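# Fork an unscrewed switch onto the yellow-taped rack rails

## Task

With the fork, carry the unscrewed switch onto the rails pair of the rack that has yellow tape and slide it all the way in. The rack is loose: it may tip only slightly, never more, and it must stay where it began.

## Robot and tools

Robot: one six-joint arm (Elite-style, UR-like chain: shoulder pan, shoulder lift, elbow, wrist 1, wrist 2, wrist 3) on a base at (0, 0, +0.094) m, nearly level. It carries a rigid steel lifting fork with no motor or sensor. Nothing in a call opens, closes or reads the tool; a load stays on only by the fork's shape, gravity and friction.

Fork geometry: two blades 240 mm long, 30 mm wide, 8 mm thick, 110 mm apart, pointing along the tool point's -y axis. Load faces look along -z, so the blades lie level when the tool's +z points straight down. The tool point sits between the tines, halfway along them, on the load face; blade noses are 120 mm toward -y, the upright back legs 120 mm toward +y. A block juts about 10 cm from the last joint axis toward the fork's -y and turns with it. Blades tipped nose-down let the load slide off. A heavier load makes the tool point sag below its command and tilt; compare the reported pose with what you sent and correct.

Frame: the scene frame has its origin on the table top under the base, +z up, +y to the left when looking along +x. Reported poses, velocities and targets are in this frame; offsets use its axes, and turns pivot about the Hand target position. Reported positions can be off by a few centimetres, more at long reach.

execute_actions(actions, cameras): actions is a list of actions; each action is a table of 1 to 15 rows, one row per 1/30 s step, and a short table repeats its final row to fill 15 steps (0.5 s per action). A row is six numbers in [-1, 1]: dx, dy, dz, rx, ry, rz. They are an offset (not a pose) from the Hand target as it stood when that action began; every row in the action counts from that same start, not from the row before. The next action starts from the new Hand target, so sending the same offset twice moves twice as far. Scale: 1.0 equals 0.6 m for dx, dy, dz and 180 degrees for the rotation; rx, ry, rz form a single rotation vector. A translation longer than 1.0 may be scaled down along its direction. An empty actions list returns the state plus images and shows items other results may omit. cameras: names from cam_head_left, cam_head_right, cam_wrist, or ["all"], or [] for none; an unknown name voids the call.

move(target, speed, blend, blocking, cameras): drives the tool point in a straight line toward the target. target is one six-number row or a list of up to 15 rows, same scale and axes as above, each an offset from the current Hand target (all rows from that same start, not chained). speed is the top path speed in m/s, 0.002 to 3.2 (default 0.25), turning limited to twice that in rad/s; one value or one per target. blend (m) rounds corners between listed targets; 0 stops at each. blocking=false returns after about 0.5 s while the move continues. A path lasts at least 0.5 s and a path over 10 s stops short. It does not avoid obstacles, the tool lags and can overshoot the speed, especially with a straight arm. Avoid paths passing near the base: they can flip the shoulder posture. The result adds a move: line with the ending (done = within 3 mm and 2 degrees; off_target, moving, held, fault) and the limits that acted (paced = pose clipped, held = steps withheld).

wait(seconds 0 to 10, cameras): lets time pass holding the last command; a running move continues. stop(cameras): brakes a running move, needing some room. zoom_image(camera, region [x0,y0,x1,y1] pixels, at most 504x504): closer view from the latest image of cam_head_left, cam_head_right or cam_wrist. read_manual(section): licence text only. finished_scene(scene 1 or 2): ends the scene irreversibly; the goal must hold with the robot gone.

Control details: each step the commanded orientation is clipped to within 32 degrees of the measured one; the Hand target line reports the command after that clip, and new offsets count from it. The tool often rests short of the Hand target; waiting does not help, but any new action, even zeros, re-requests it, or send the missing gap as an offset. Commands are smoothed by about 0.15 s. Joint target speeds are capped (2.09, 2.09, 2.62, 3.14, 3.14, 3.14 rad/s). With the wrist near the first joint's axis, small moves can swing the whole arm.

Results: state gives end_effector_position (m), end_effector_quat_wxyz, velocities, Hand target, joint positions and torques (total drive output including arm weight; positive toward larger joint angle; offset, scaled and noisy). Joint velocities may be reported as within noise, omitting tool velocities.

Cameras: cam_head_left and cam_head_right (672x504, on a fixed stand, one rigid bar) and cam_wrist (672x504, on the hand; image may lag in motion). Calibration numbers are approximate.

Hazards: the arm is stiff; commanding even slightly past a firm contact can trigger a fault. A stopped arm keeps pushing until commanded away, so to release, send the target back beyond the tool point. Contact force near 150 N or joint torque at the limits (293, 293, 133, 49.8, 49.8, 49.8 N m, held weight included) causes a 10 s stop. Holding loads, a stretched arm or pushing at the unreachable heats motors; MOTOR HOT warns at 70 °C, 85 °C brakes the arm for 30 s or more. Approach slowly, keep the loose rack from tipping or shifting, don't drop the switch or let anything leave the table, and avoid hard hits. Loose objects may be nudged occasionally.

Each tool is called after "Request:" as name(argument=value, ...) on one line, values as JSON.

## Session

Request:
execute_actions(actions=[])

Request:
zoom_image(camera="cam_head_right", region=[280, 75, 480, 275])

Scene clock: 0.00 s.
end_effector_position=(+0.3721, -0.1179, +0.2683) end_effector_quat_wxyz=(-0.171, +0.978, -0.115, +0.012)
Joint positions: [1.982 -1.736 2.436 -1.964 -1.402 0.575]
Joint velocities: within noise
Joint torques (N m): no reading
Hand target: +0.3721, -0.1179, +0.2683; -0.171, +0.978, -0.115, +0.012
camera_calibration:
cam_wrist: T_world_to_cam=[[0.971635, -0.232132, -0.0451733, -0.367249], [-0.231942, -0.972683, 0.00947392, -0.159603], [-0.0461385, 0.00127239, -0.998934, 0.379723], [0, 0, 0, 1]] pos_world=[0.337333, -0.240977, 0.364241]

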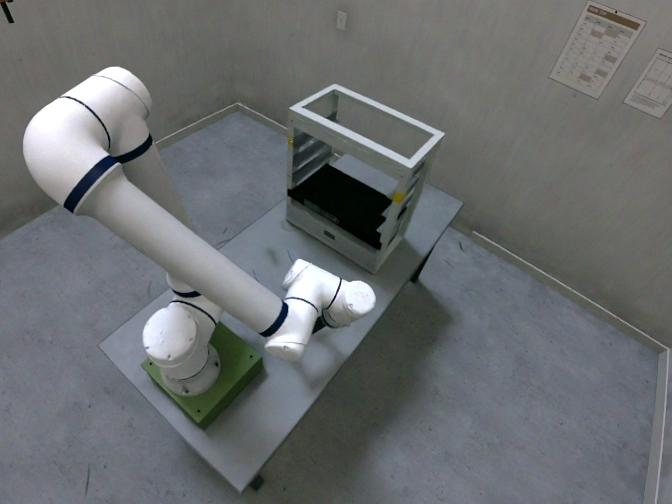

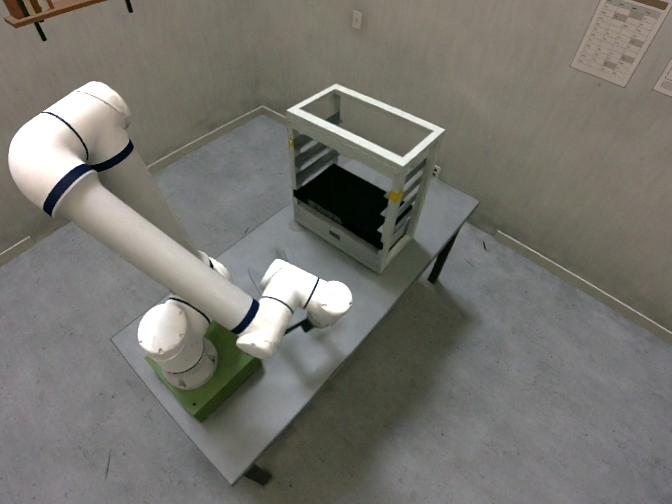

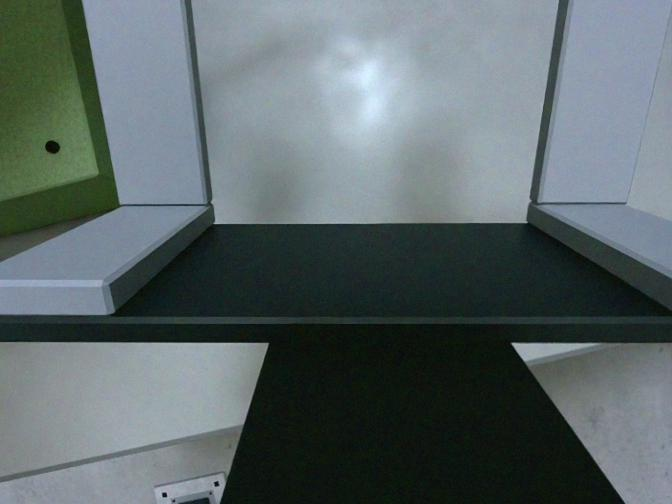

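Scaled by 2.520.

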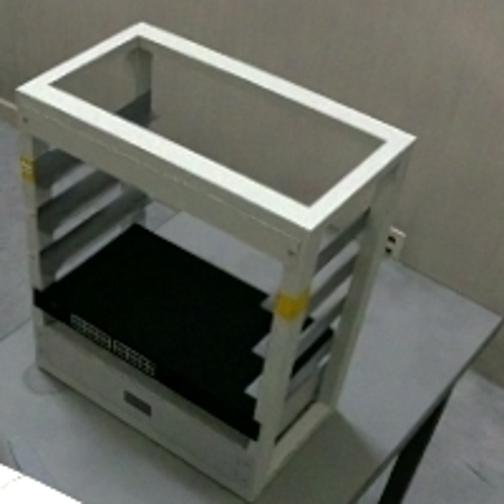

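Request:
zoom_image(camera="cam_head_right", region=[285, 175, 395, 285])

Request:
zoom_image(camera="cam_head_left", region=[275, 75, 475, 275])

Request:
zoom_image(camera="cam_head_left", region=[280, 170, 390, 280])

Scaled by 4.582.

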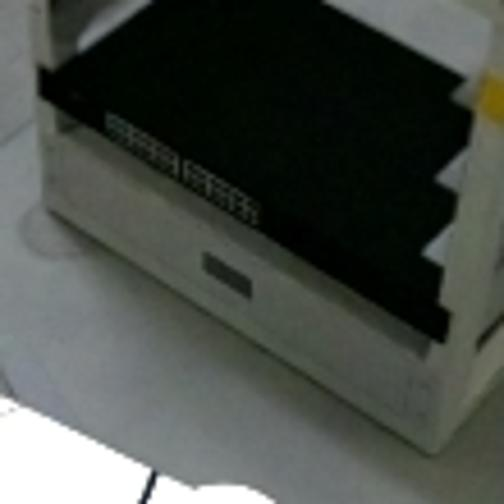

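Scaled by 2.520.

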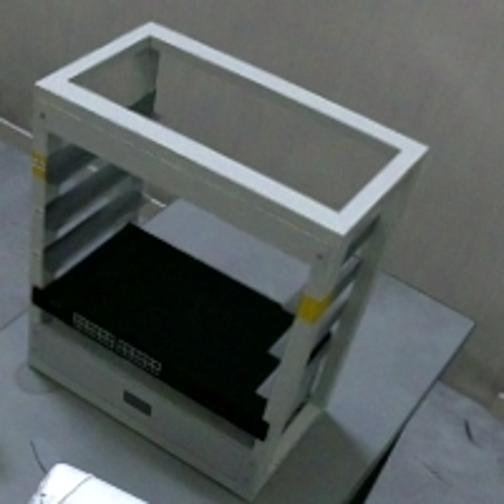

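Scaled by 4.582.

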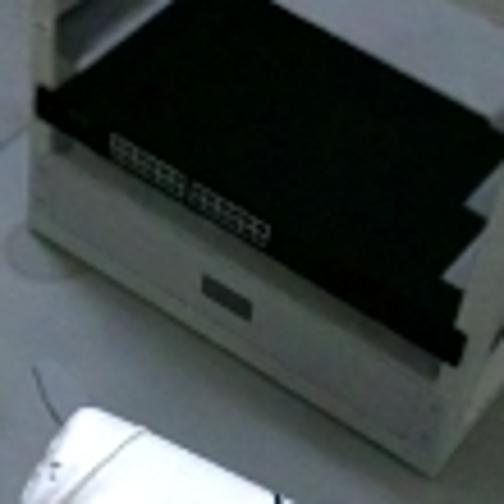

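Request:
move(target=[[0.15,0.17,0.08,-0.079,0.087,-0.408],[0.347,0.221,-0.157,-0.079,0.087,-0.408]], speed=[0.4,0.25], blend=0.03, cameras=["all"])

Request:
zoom_image(camera="cam_head_right", region=[260, 150, 400, 290])

Request:
zoom_image(camera="cam_head_left", region=[260, 150, 400, 290])

Scene clock: 26.67 s.
end_effector_position=(+0.5802, +0.0147, +0.1742) end_effector_quat_wxyz=(+0.000, +0.722, -0.692, +0.000)
Joint positions: [2.783 -1.73 2.578 -2.405 -1.57 2.695]
Joint torques (N m): [8.93 -13.04 -76.14 -10.38 -1.38 3.47]
Hand target: +0.5803, +0.0147, +0.1741; +0.000, +0.722, -0.692, +0.000
Off the commanded pose: 0.000 m, 0 deg.
move: done
camera_calibration:
cam_wrist: T_world_to_cam=[[0.0285143, -0.999252, -0.026133, 0.0122109], [-0.937617, -0.0357996, 0.345821, 0.355679], [-0.346498, 0.0146419, -0.937936, 0.458618], [0, 0, 0, 1]] pos_world=[0.492052, 0.0182199, 0.307472]

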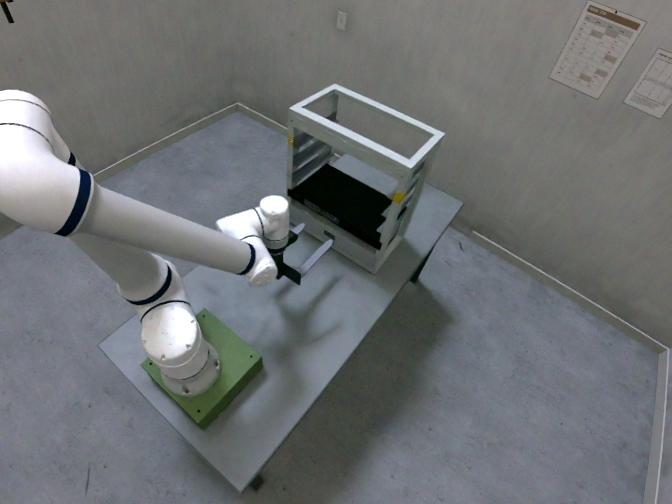

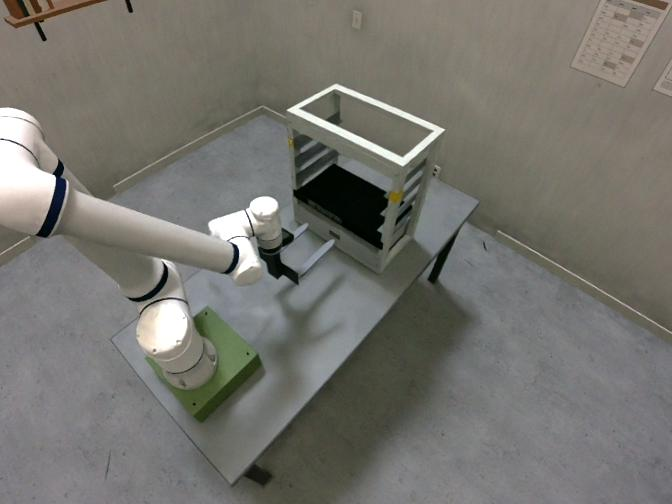

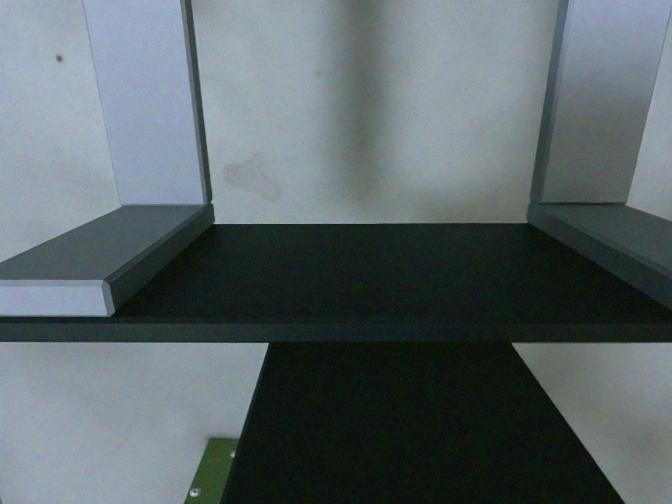

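Scaled by 3.600.

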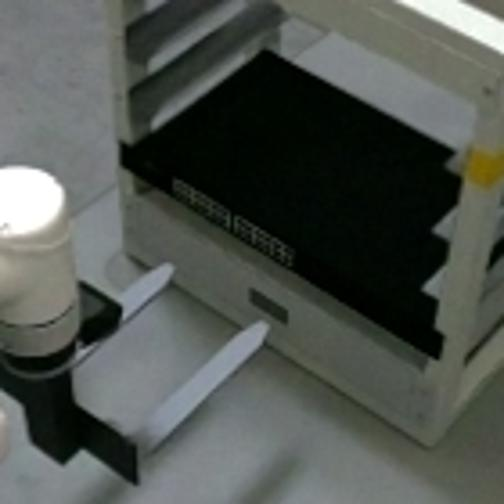

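Scaled by 3.600.

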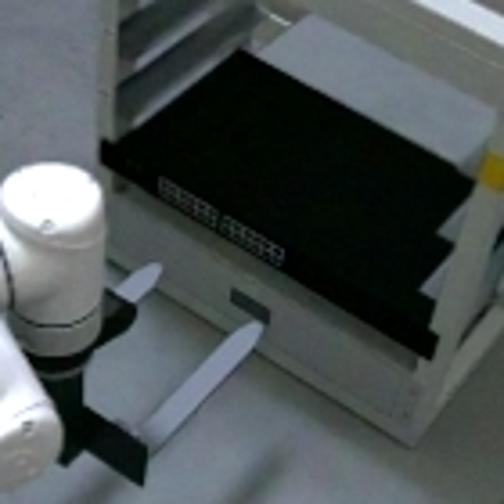

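Request:
move(target=[0.1,0.0044,0.005,0,0,0], speed=0.15, cameras=["cam_head_right","cam_head_left"])

Request:
zoom_image(camera="cam_head_right", region=[285, 180, 395, 290])

Request:
zoom_image(camera="cam_head_left", region=[285, 180, 395, 290])

Scene clock: 32.30 s.
end_effector_position=(+0.6401, +0.0173, +0.1771) end_effector_quat_wxyz=(+0.000, +0.722, -0.692, +0.000)
Joint positions: [2.84 -1.614 2.476 -2.419 -1.569 2.752]
Joint torques (N m): [9.77 -25.79 -74.22 -10.18 -1.62 3.29]
Hand target: +0.6403, +0.0173, +0.1771; +0.000, +0.722, -0.692, +0.000
Off the commanded pose: 0.000 m, 0 deg.
move: done
Images, in order (width x height): cam_head_left 672x504, cam_head_right 672x504.

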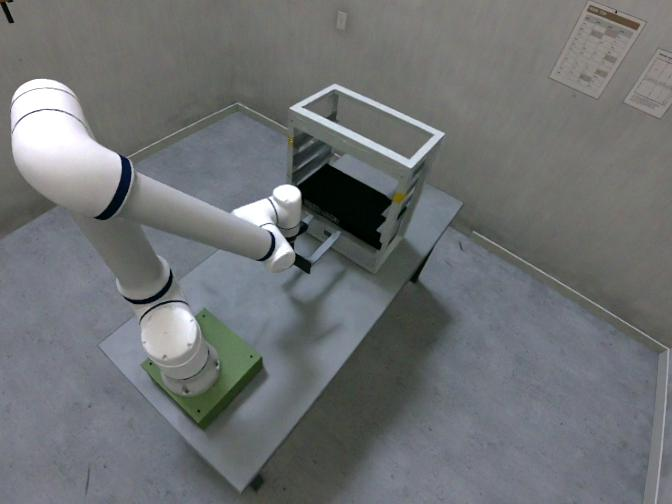

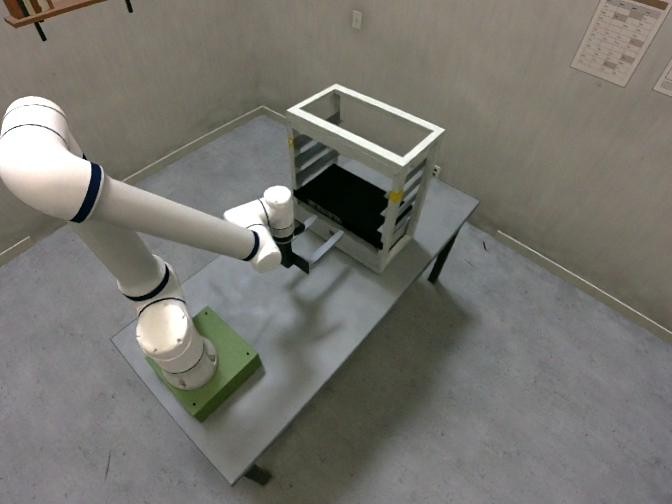

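Scaled by 4.582.

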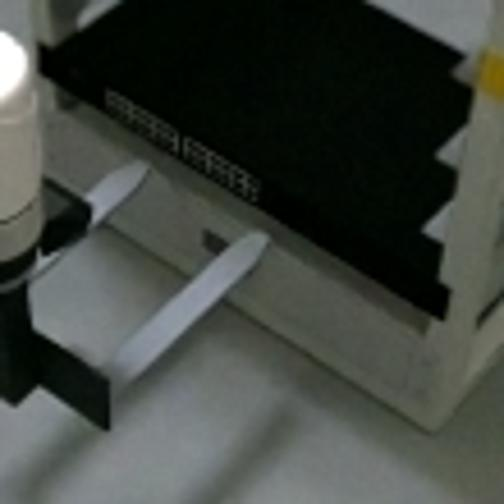

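Scaled by 4.582.

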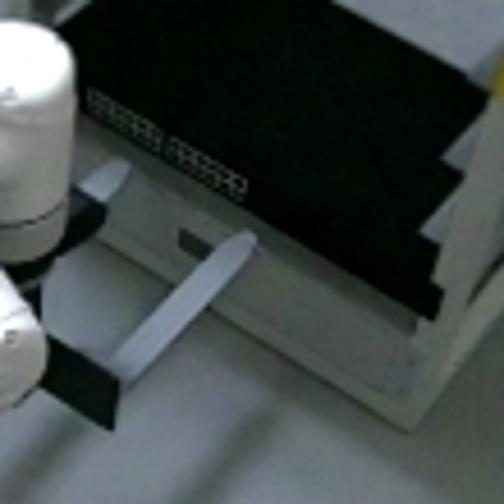

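Request:
move(target=[0.05,0.0022,0,0,0,0], speed=0.06, cameras=["cam_head_right","cam_head_left"])

Request:
zoom_image(camera="cam_head_right", region=[310, 190, 380, 260])

Request:
zoom_image(camera="cam_head_left", region=[310, 190, 380, 260])

Scene clock: 35.83 s.
end_effector_position=(+0.6702, +0.0187, +0.1772) end_effector_quat_wxyz=(+0.000, +0.722, -0.692, +0.000)
Joint positions: [2.863 -1.56 2.424 -2.421 -1.569 2.775]
Joint torques (N m): [8.71 -46.96 -98.33 -15.33 -0.75 3.14]
Hand target: +0.6703, +0.0187, +0.1771; +0.000, +0.722, -0.692, +0.000
Off the commanded pose: 0.000 m, 0 deg.
move: done
Images, in order (width x height): cam_head_left 672x504, cam_head_right 672x504.

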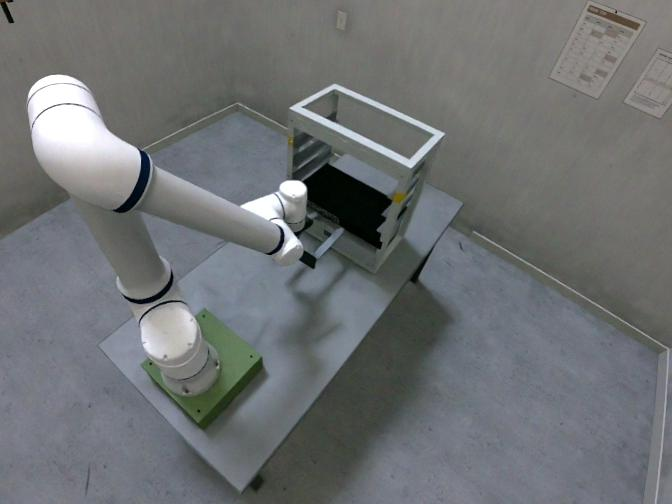

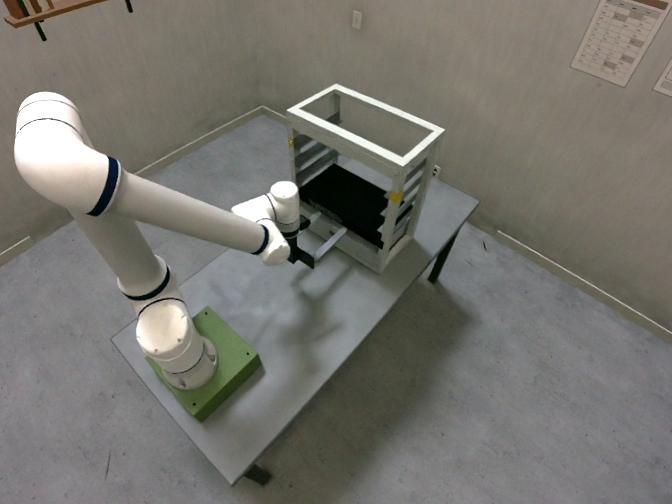

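Scaled by 7.200.

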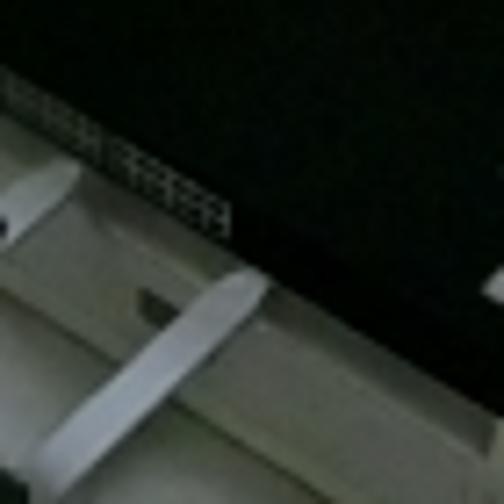

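Scaled by 7.200.

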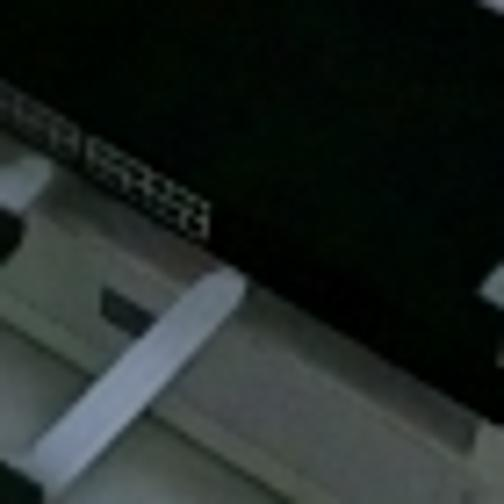

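Request:
move(target=[[0,0,-0.006,0,0,0],[0.03,0.0013,-0.006,0,0,0]], speed=0.04, cameras=["cam_head_right","cam_head_left"])

Request:
zoom_image(camera="cam_head_right", region=[310, 190, 380, 260])

Request:
zoom_image(camera="cam_head_left", region=[310, 190, 380, 260])

Scene clock: 43.43 s.
end_effector_position=(+0.6881, +0.0194, +0.1735) end_effector_quat_wxyz=(+0.000, +0.722, -0.692, +0.000)
Joint positions: [2.875 -1.523 2.396 -2.43 -1.569 2.787]
Joint torques (N m): [8.8 -36.37 -76.88 -6.4 1.77 3.26]
Hand target: +0.6883, +0.0194, +0.1735; +0.000, +0.722, -0.692, +0.000
Off the commanded pose: 0.000 m, 0 deg.
move: done
Images, in order (width x height): cam_head_left 672x504, cam_head_right 672x504.

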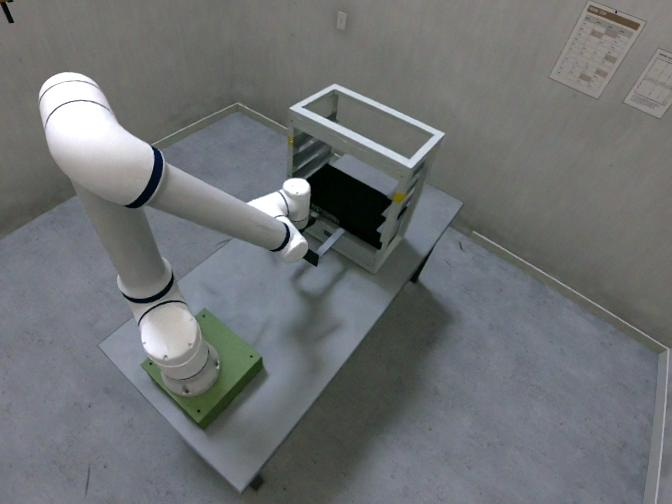

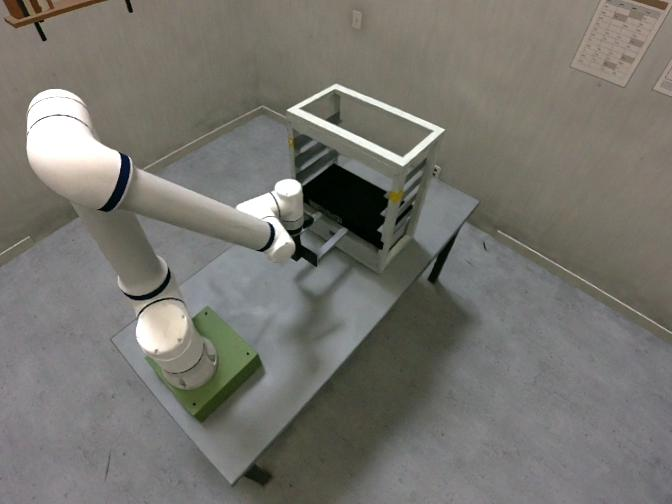

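Scaled by 7.200.

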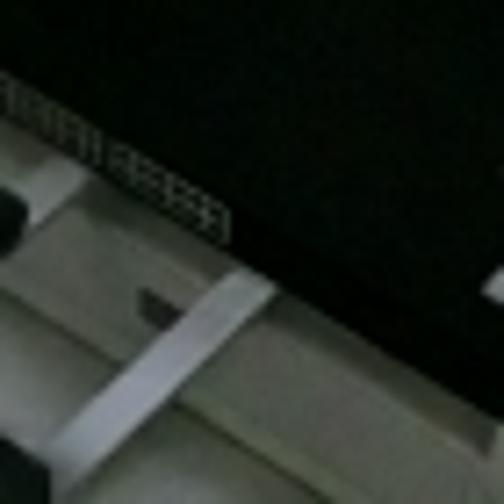

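Scaled by 7.200.

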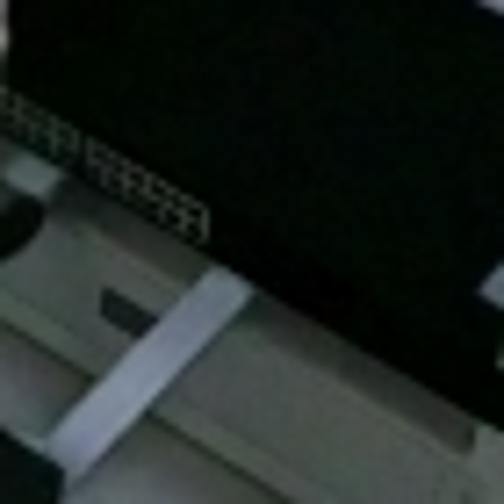

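Request:
move(target=[0.245,0.0108,0,0,0,0], speed=0.1, cameras=["cam_head_right","cam_wrist"])

Request:
move(target=[0,0,0.0175,0,0,0], speed=0.02)

Request:
move(target=[0,0,0.012,0,0,0], speed=0.02, cameras=["all"])

Request:
zoom_image(camera="cam_head_right", region=[280, 150, 400, 270])

Request:
zoom_image(camera="cam_head_left", region=[280, 150, 400, 270])

Scene clock: 50.47 s.
end_effector_position=(+0.8351, +0.0259, +0.1735) end_effector_quat_wxyz=(+0.000, +0.722, -0.692, +0.000)
Joint positions: [2.953 -1.305 2.128 -2.38 -1.568 2.865]
Joint torques (N m): [9.28 -77.35 -95.91 -11.3 -0.99 3.28]
Hand target: +0.8353, +0.0259, +0.1735; +0.000, +0.722, -0.692, +0.000
Off the commanded pose: 0.000 m, 0 deg.
move: done
camera_calibration:
cam_wrist: T_world_to_cam=[[0.0285156, -0.999252, -0.0261335, 0.0161151], [-0.937617, -0.035801, 0.345821, 0.59532], [-0.346498, 0.0146419, -0.937936, 0.54612], [0, 0, 0, 1]] pos_world=[0.746952, 0.0294199, 0.306772]
Images, in order (width x height): cam_head_right 672x504, cam_wrist 672x504.

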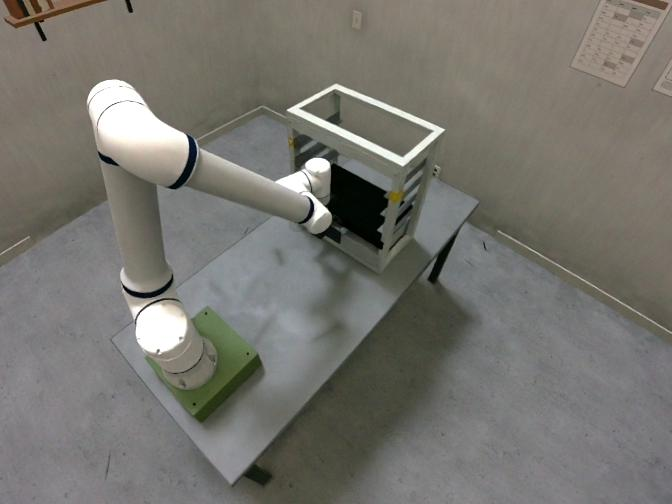

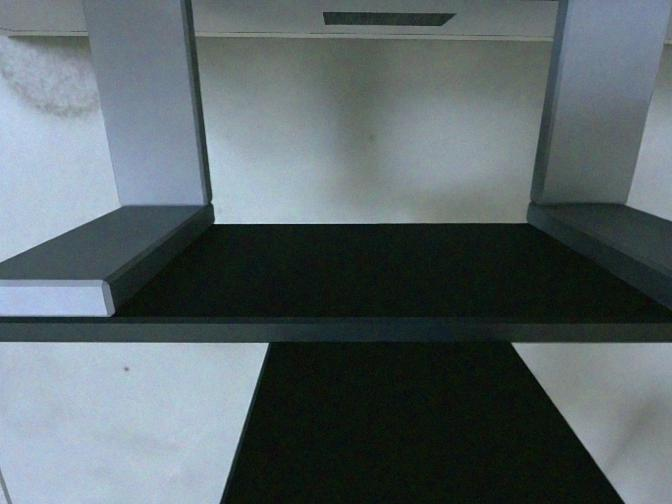

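Scene clock: 51.33 s.
end_effector_position=(+0.8353, +0.0260, +0.1838) end_effector_quat_wxyz=(+0.000, +0.722, -0.692, +0.000)
Joint positions: [2.953 -1.319 2.121 -2.359 -1.568 2.865]
Joint torques (N m): [-4.66 -126.18 -115.72 -19.84 2.79 1.16]
Hand target: +0.8353, +0.0259, +0.1840; +0.000, +0.722, -0.692, +0.000
Off the commanded pose: 0.000 m, 0 deg.
move: done

Scene clock: 52.10 s.
end_effector_position=(+0.8353, +0.0259, +0.1910) end_effector_quat_wxyz=(+0.000, +0.722, -0.692, +0.000) end_effector_velocity=(+0.000, +0.000, +0.002) end_effector_angular_velocity=(+0.000, +0.001, +0.000)
Joint positions: [2.953 -1.329 2.116 -2.345 -1.568 2.865]
Joint velocities: [0 -0.002 -0.001 0.005 0 0]
Joint torques (N m): [-15.29 -125.16 -116.25 -18.73 3.07 -1.45]
Hand target: +0.8353, +0.0259, +0.1912; +0.000, +0.722, -0.692, +0.000
Off the commanded pose: 0.000 m, 0 deg.
move: done
camera_calibration:
cam_wrist: T_world_to_cam=[[0.0285156, -0.999252, -0.0261335, 0.0165667], [-0.937617, -0.035801, 0.345821, 0.589456], [-0.346498, 0.0146419, -0.937936, 0.562603], [0, 0, 0, 1]] pos_world=[0.747152, 0.0294199, 0.324272]

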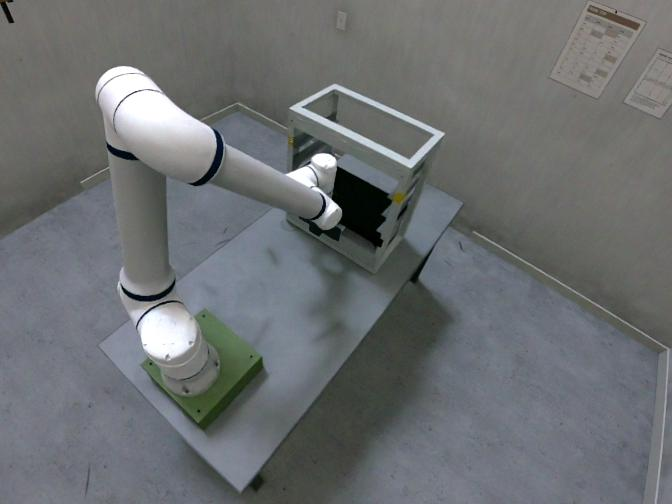

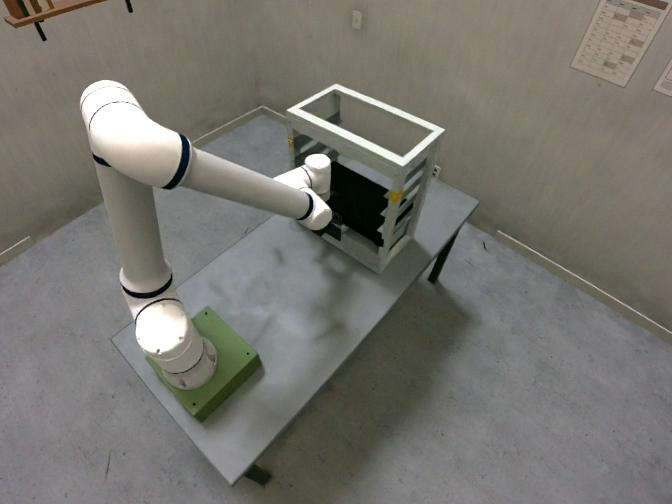

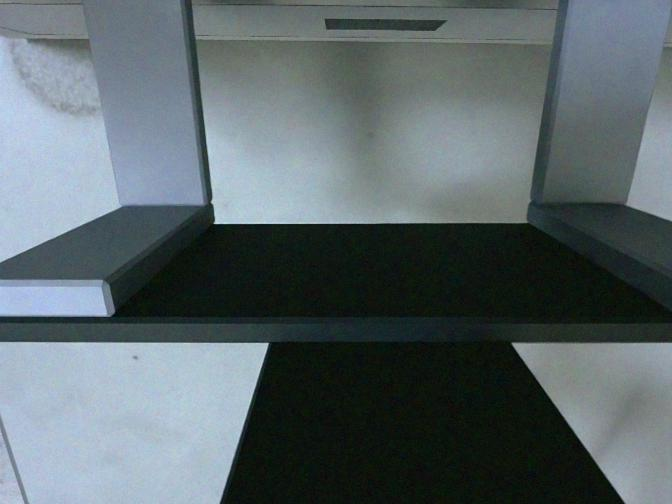

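Scaled by 4.200.

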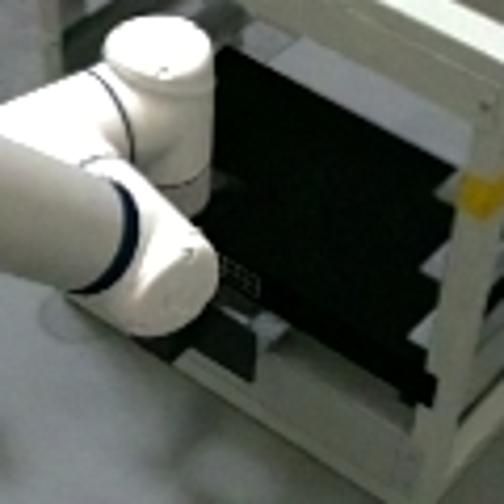

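Scaled by 4.200.

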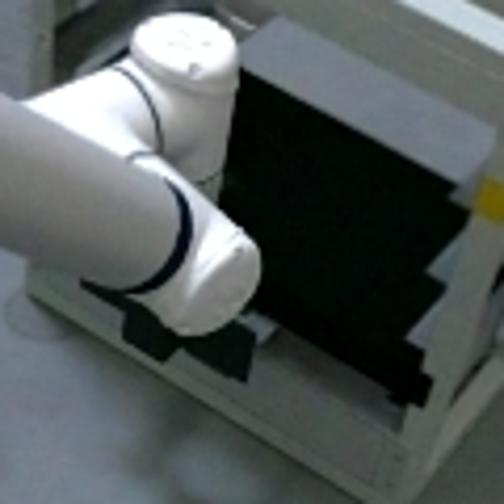

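Request:
move(target=[[-0.2,-0.0088,0,0,0,0],[-0.52,-0.0229,0,0,0,0]], speed=[0.08,0.12], blend=0.005, cameras=["all"])

Request:
zoom_image(camera="cam_head_right", region=[250, 130, 400, 280])

Request:
zoom_image(camera="cam_head_left", region=[250, 130, 400, 280])

Scene clock: 60.63 s.
end_effector_position=(+0.5234, +0.0122, +0.1912) end_effector_quat_wxyz=(+0.000, +0.722, -0.692, +0.000)
Joint positions: [2.71 -1.913 2.648 -2.291 -1.571 2.622]
Joint torques (N m): [-21.94 -48.29 -94.22 -18.82 5.67 -2.69]
Hand target: +0.5233, +0.0122, +0.1912; +0.000, +0.722, -0.692, +0.000
Off the commanded pose: 0.000 m, 0 deg.
move: done
camera_calibration:
cam_wrist: T_world_to_cam=[[0.0285143, -0.999252, -0.026133, 0.0117766], [-0.937617, -0.0357996, 0.345821, 0.296453], [-0.346498, 0.0146419, -0.937936, 0.454918], [0, 0, 0, 1]] pos_world=[0.435252, 0.0157199, 0.324472]

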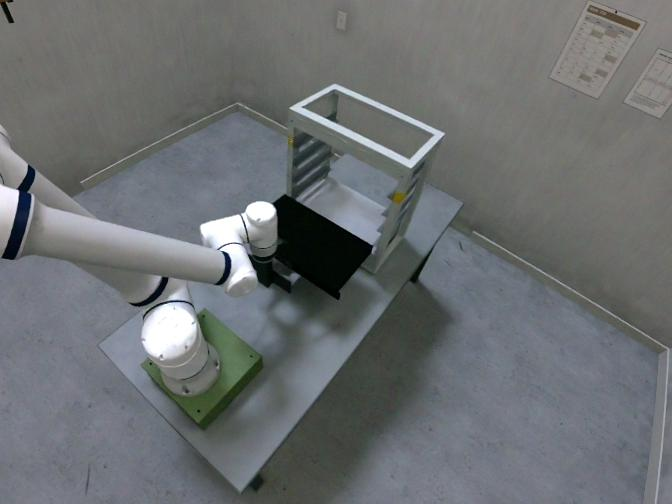

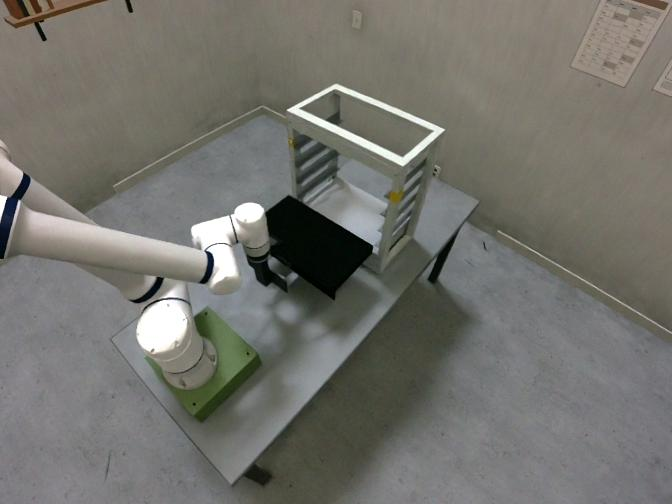

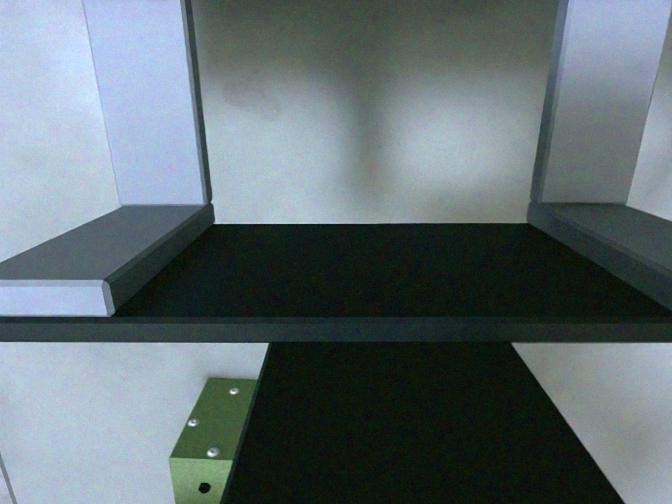

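Scaled by 3.360.

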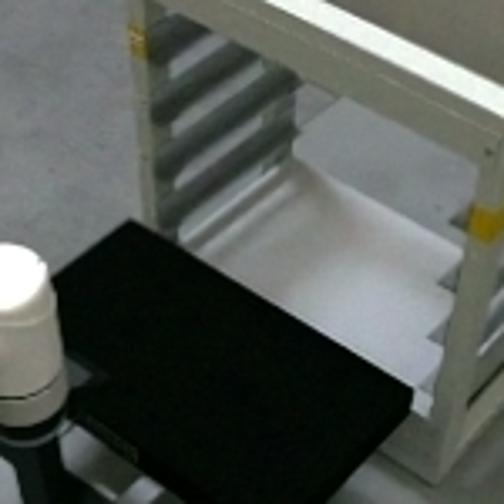

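Scaled by 3.360.

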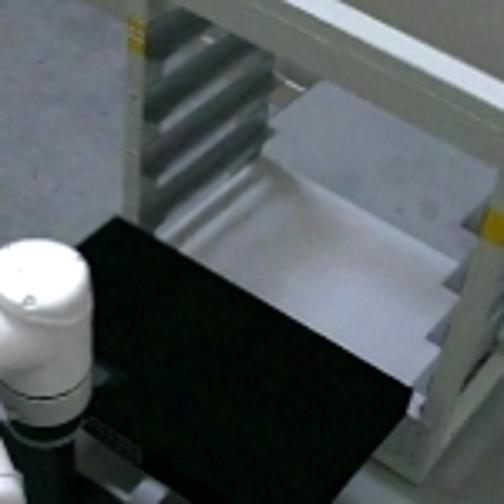

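Request:
move(target=[[0,0,0.4446,0,0,0],[0.08,0.0035,0.4446,0,0,0]], speed=[0.15,0.08], cameras=["all"])

Request:
zoom_image(camera="cam_head_right", region=[270, 90, 420, 240])

Request:
zoom_image(camera="cam_head_left", region=[270, 90, 420, 240])

Scene clock: 70.50 s.
end_effector_position=(+0.5712, +0.0143, +0.4580) end_effector_quat_wxyz=(+0.000, +0.722, -0.692, +0.000)
Joint positions: [2.772 -2.064 2.203 -1.696 -1.57 2.684]
Joint torques (N m): [10.39 -21.54 -145.16 -23.55 1.53 3.37]
Hand target: +0.5713, +0.0143, +0.4580; +0.000, +0.722, -0.692, +0.000
Off the commanded pose: 0.000 m, 0 deg.
move: done
camera_calibration:
cam_wrist: T_world_to_cam=[[0.0285156, -0.999252, -0.0261335, 0.0194869], [-0.937617, -0.035801, 0.345821, 0.248988], [-0.346498, 0.0146419, -0.937936, 0.721657], [0, 0, 0, 1]] pos_world=[0.482952, 0.0178199, 0.591272]

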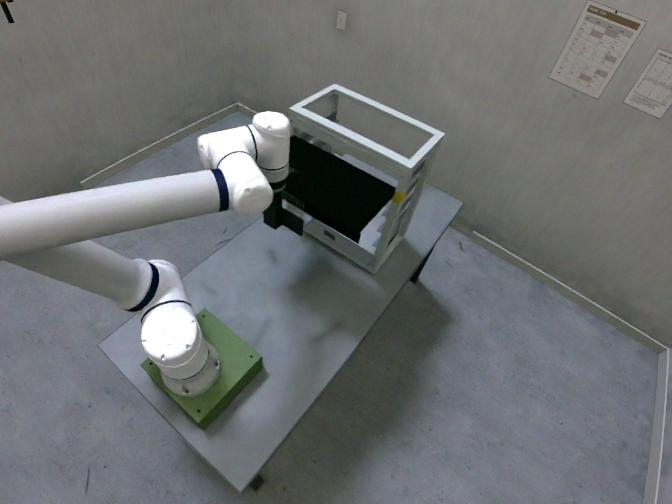

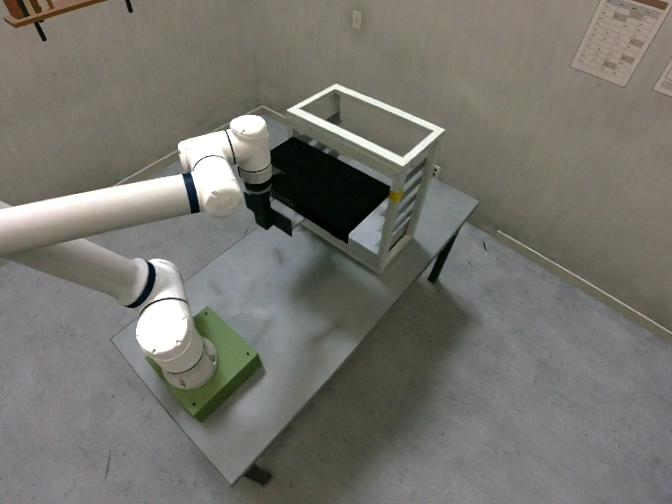

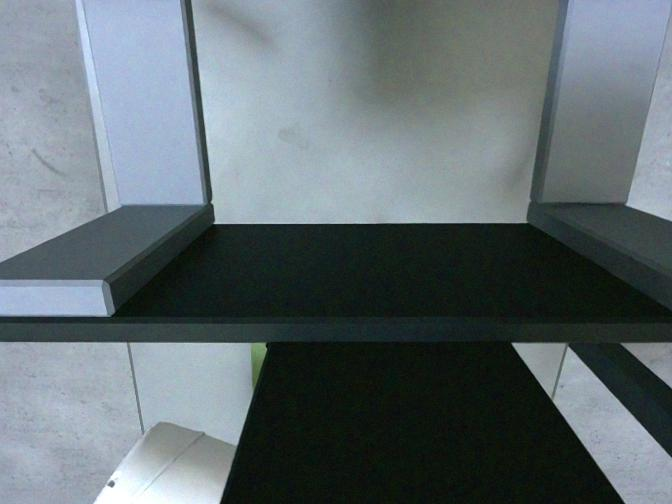

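Scaled by 3.360.

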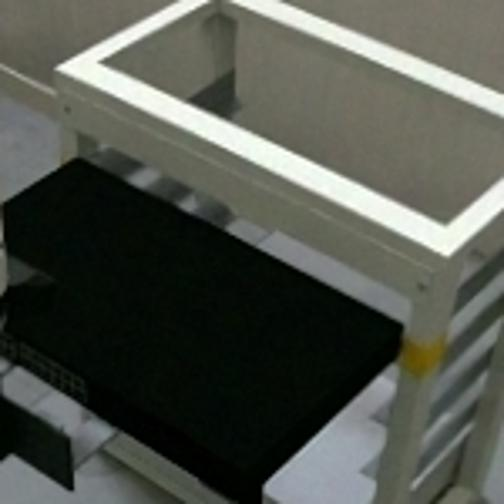

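Scaled by 3.360.

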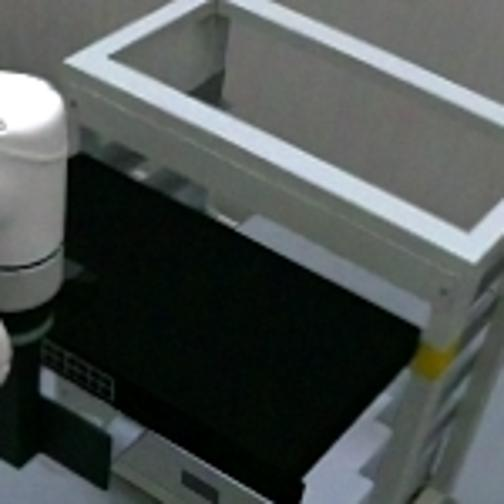

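Request:
move(target=[0.055,0.0024,0,0,0,0], speed=0.04, cameras=["all"])

Request:
zoom_image(camera="cam_head_right", region=[270, 90, 420, 240])

Request:
zoom_image(camera="cam_head_right", region=[360, 160, 420, 220])

Scene clock: 76.33 s.
end_effector_position=(+0.6042, +0.0157, +0.4580) end_effector_quat_wxyz=(+0.000, +0.722, -0.692, +0.000)
Joint positions: [2.806 -1.993 2.167 -1.731 -1.569 2.718]
Joint torques (N m): [8.19 -27.41 -145.46 -23.46 3.29 3.18]
Hand target: +0.6043, +0.0157, +0.4580; +0.000, +0.722, -0.692, +0.000
Off the commanded pose: 0.000 m, 0 deg.
move: done
camera_calibration:
cam_wrist: T_world_to_cam=[[0.028516, -0.999252, -0.0261301, 0.0199426], [-0.93765, -0.0357988, 0.345733, 0.280048], [-0.34641, 0.014642, -0.937969, 0.733045], [0, 0, 0, 1]] pos_world=[0.515952, 0.0192199, 0.591272]

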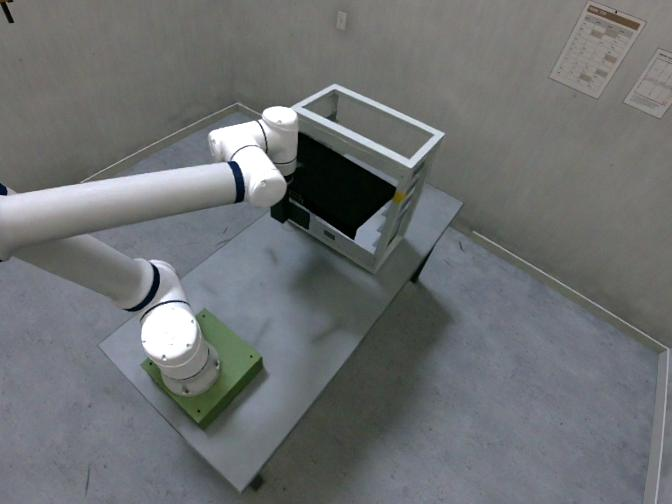

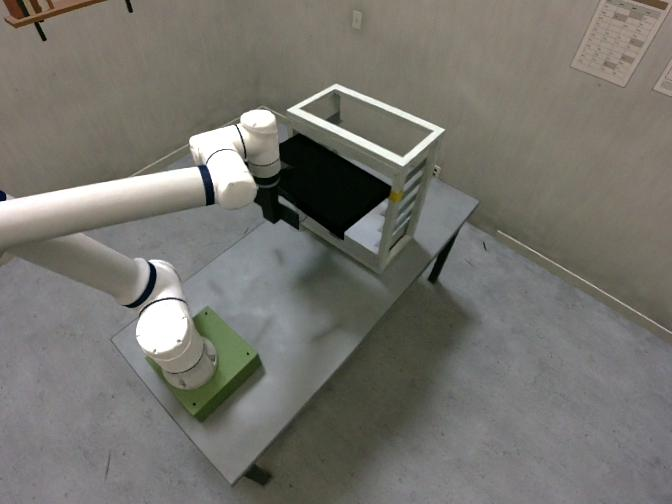

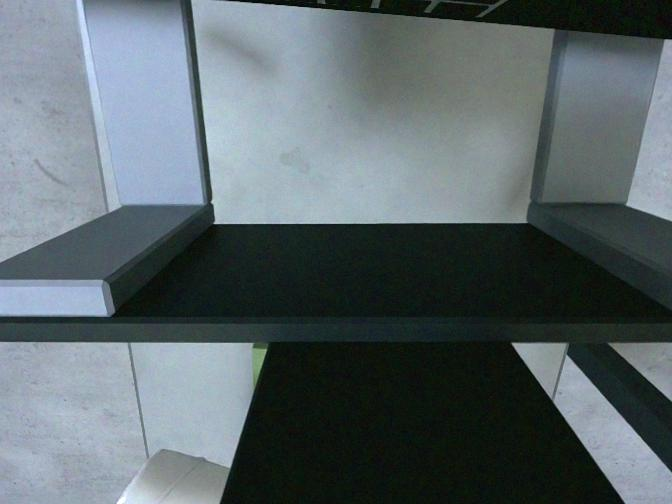

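Scaled by 3.360.

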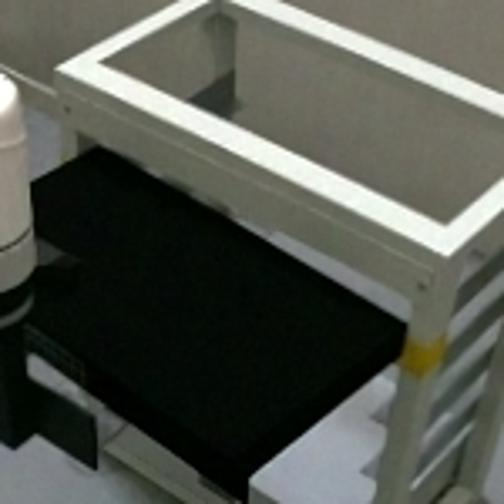

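Scaled by 8.400.

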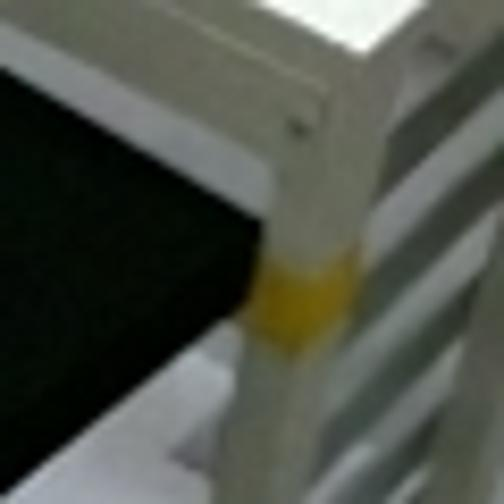

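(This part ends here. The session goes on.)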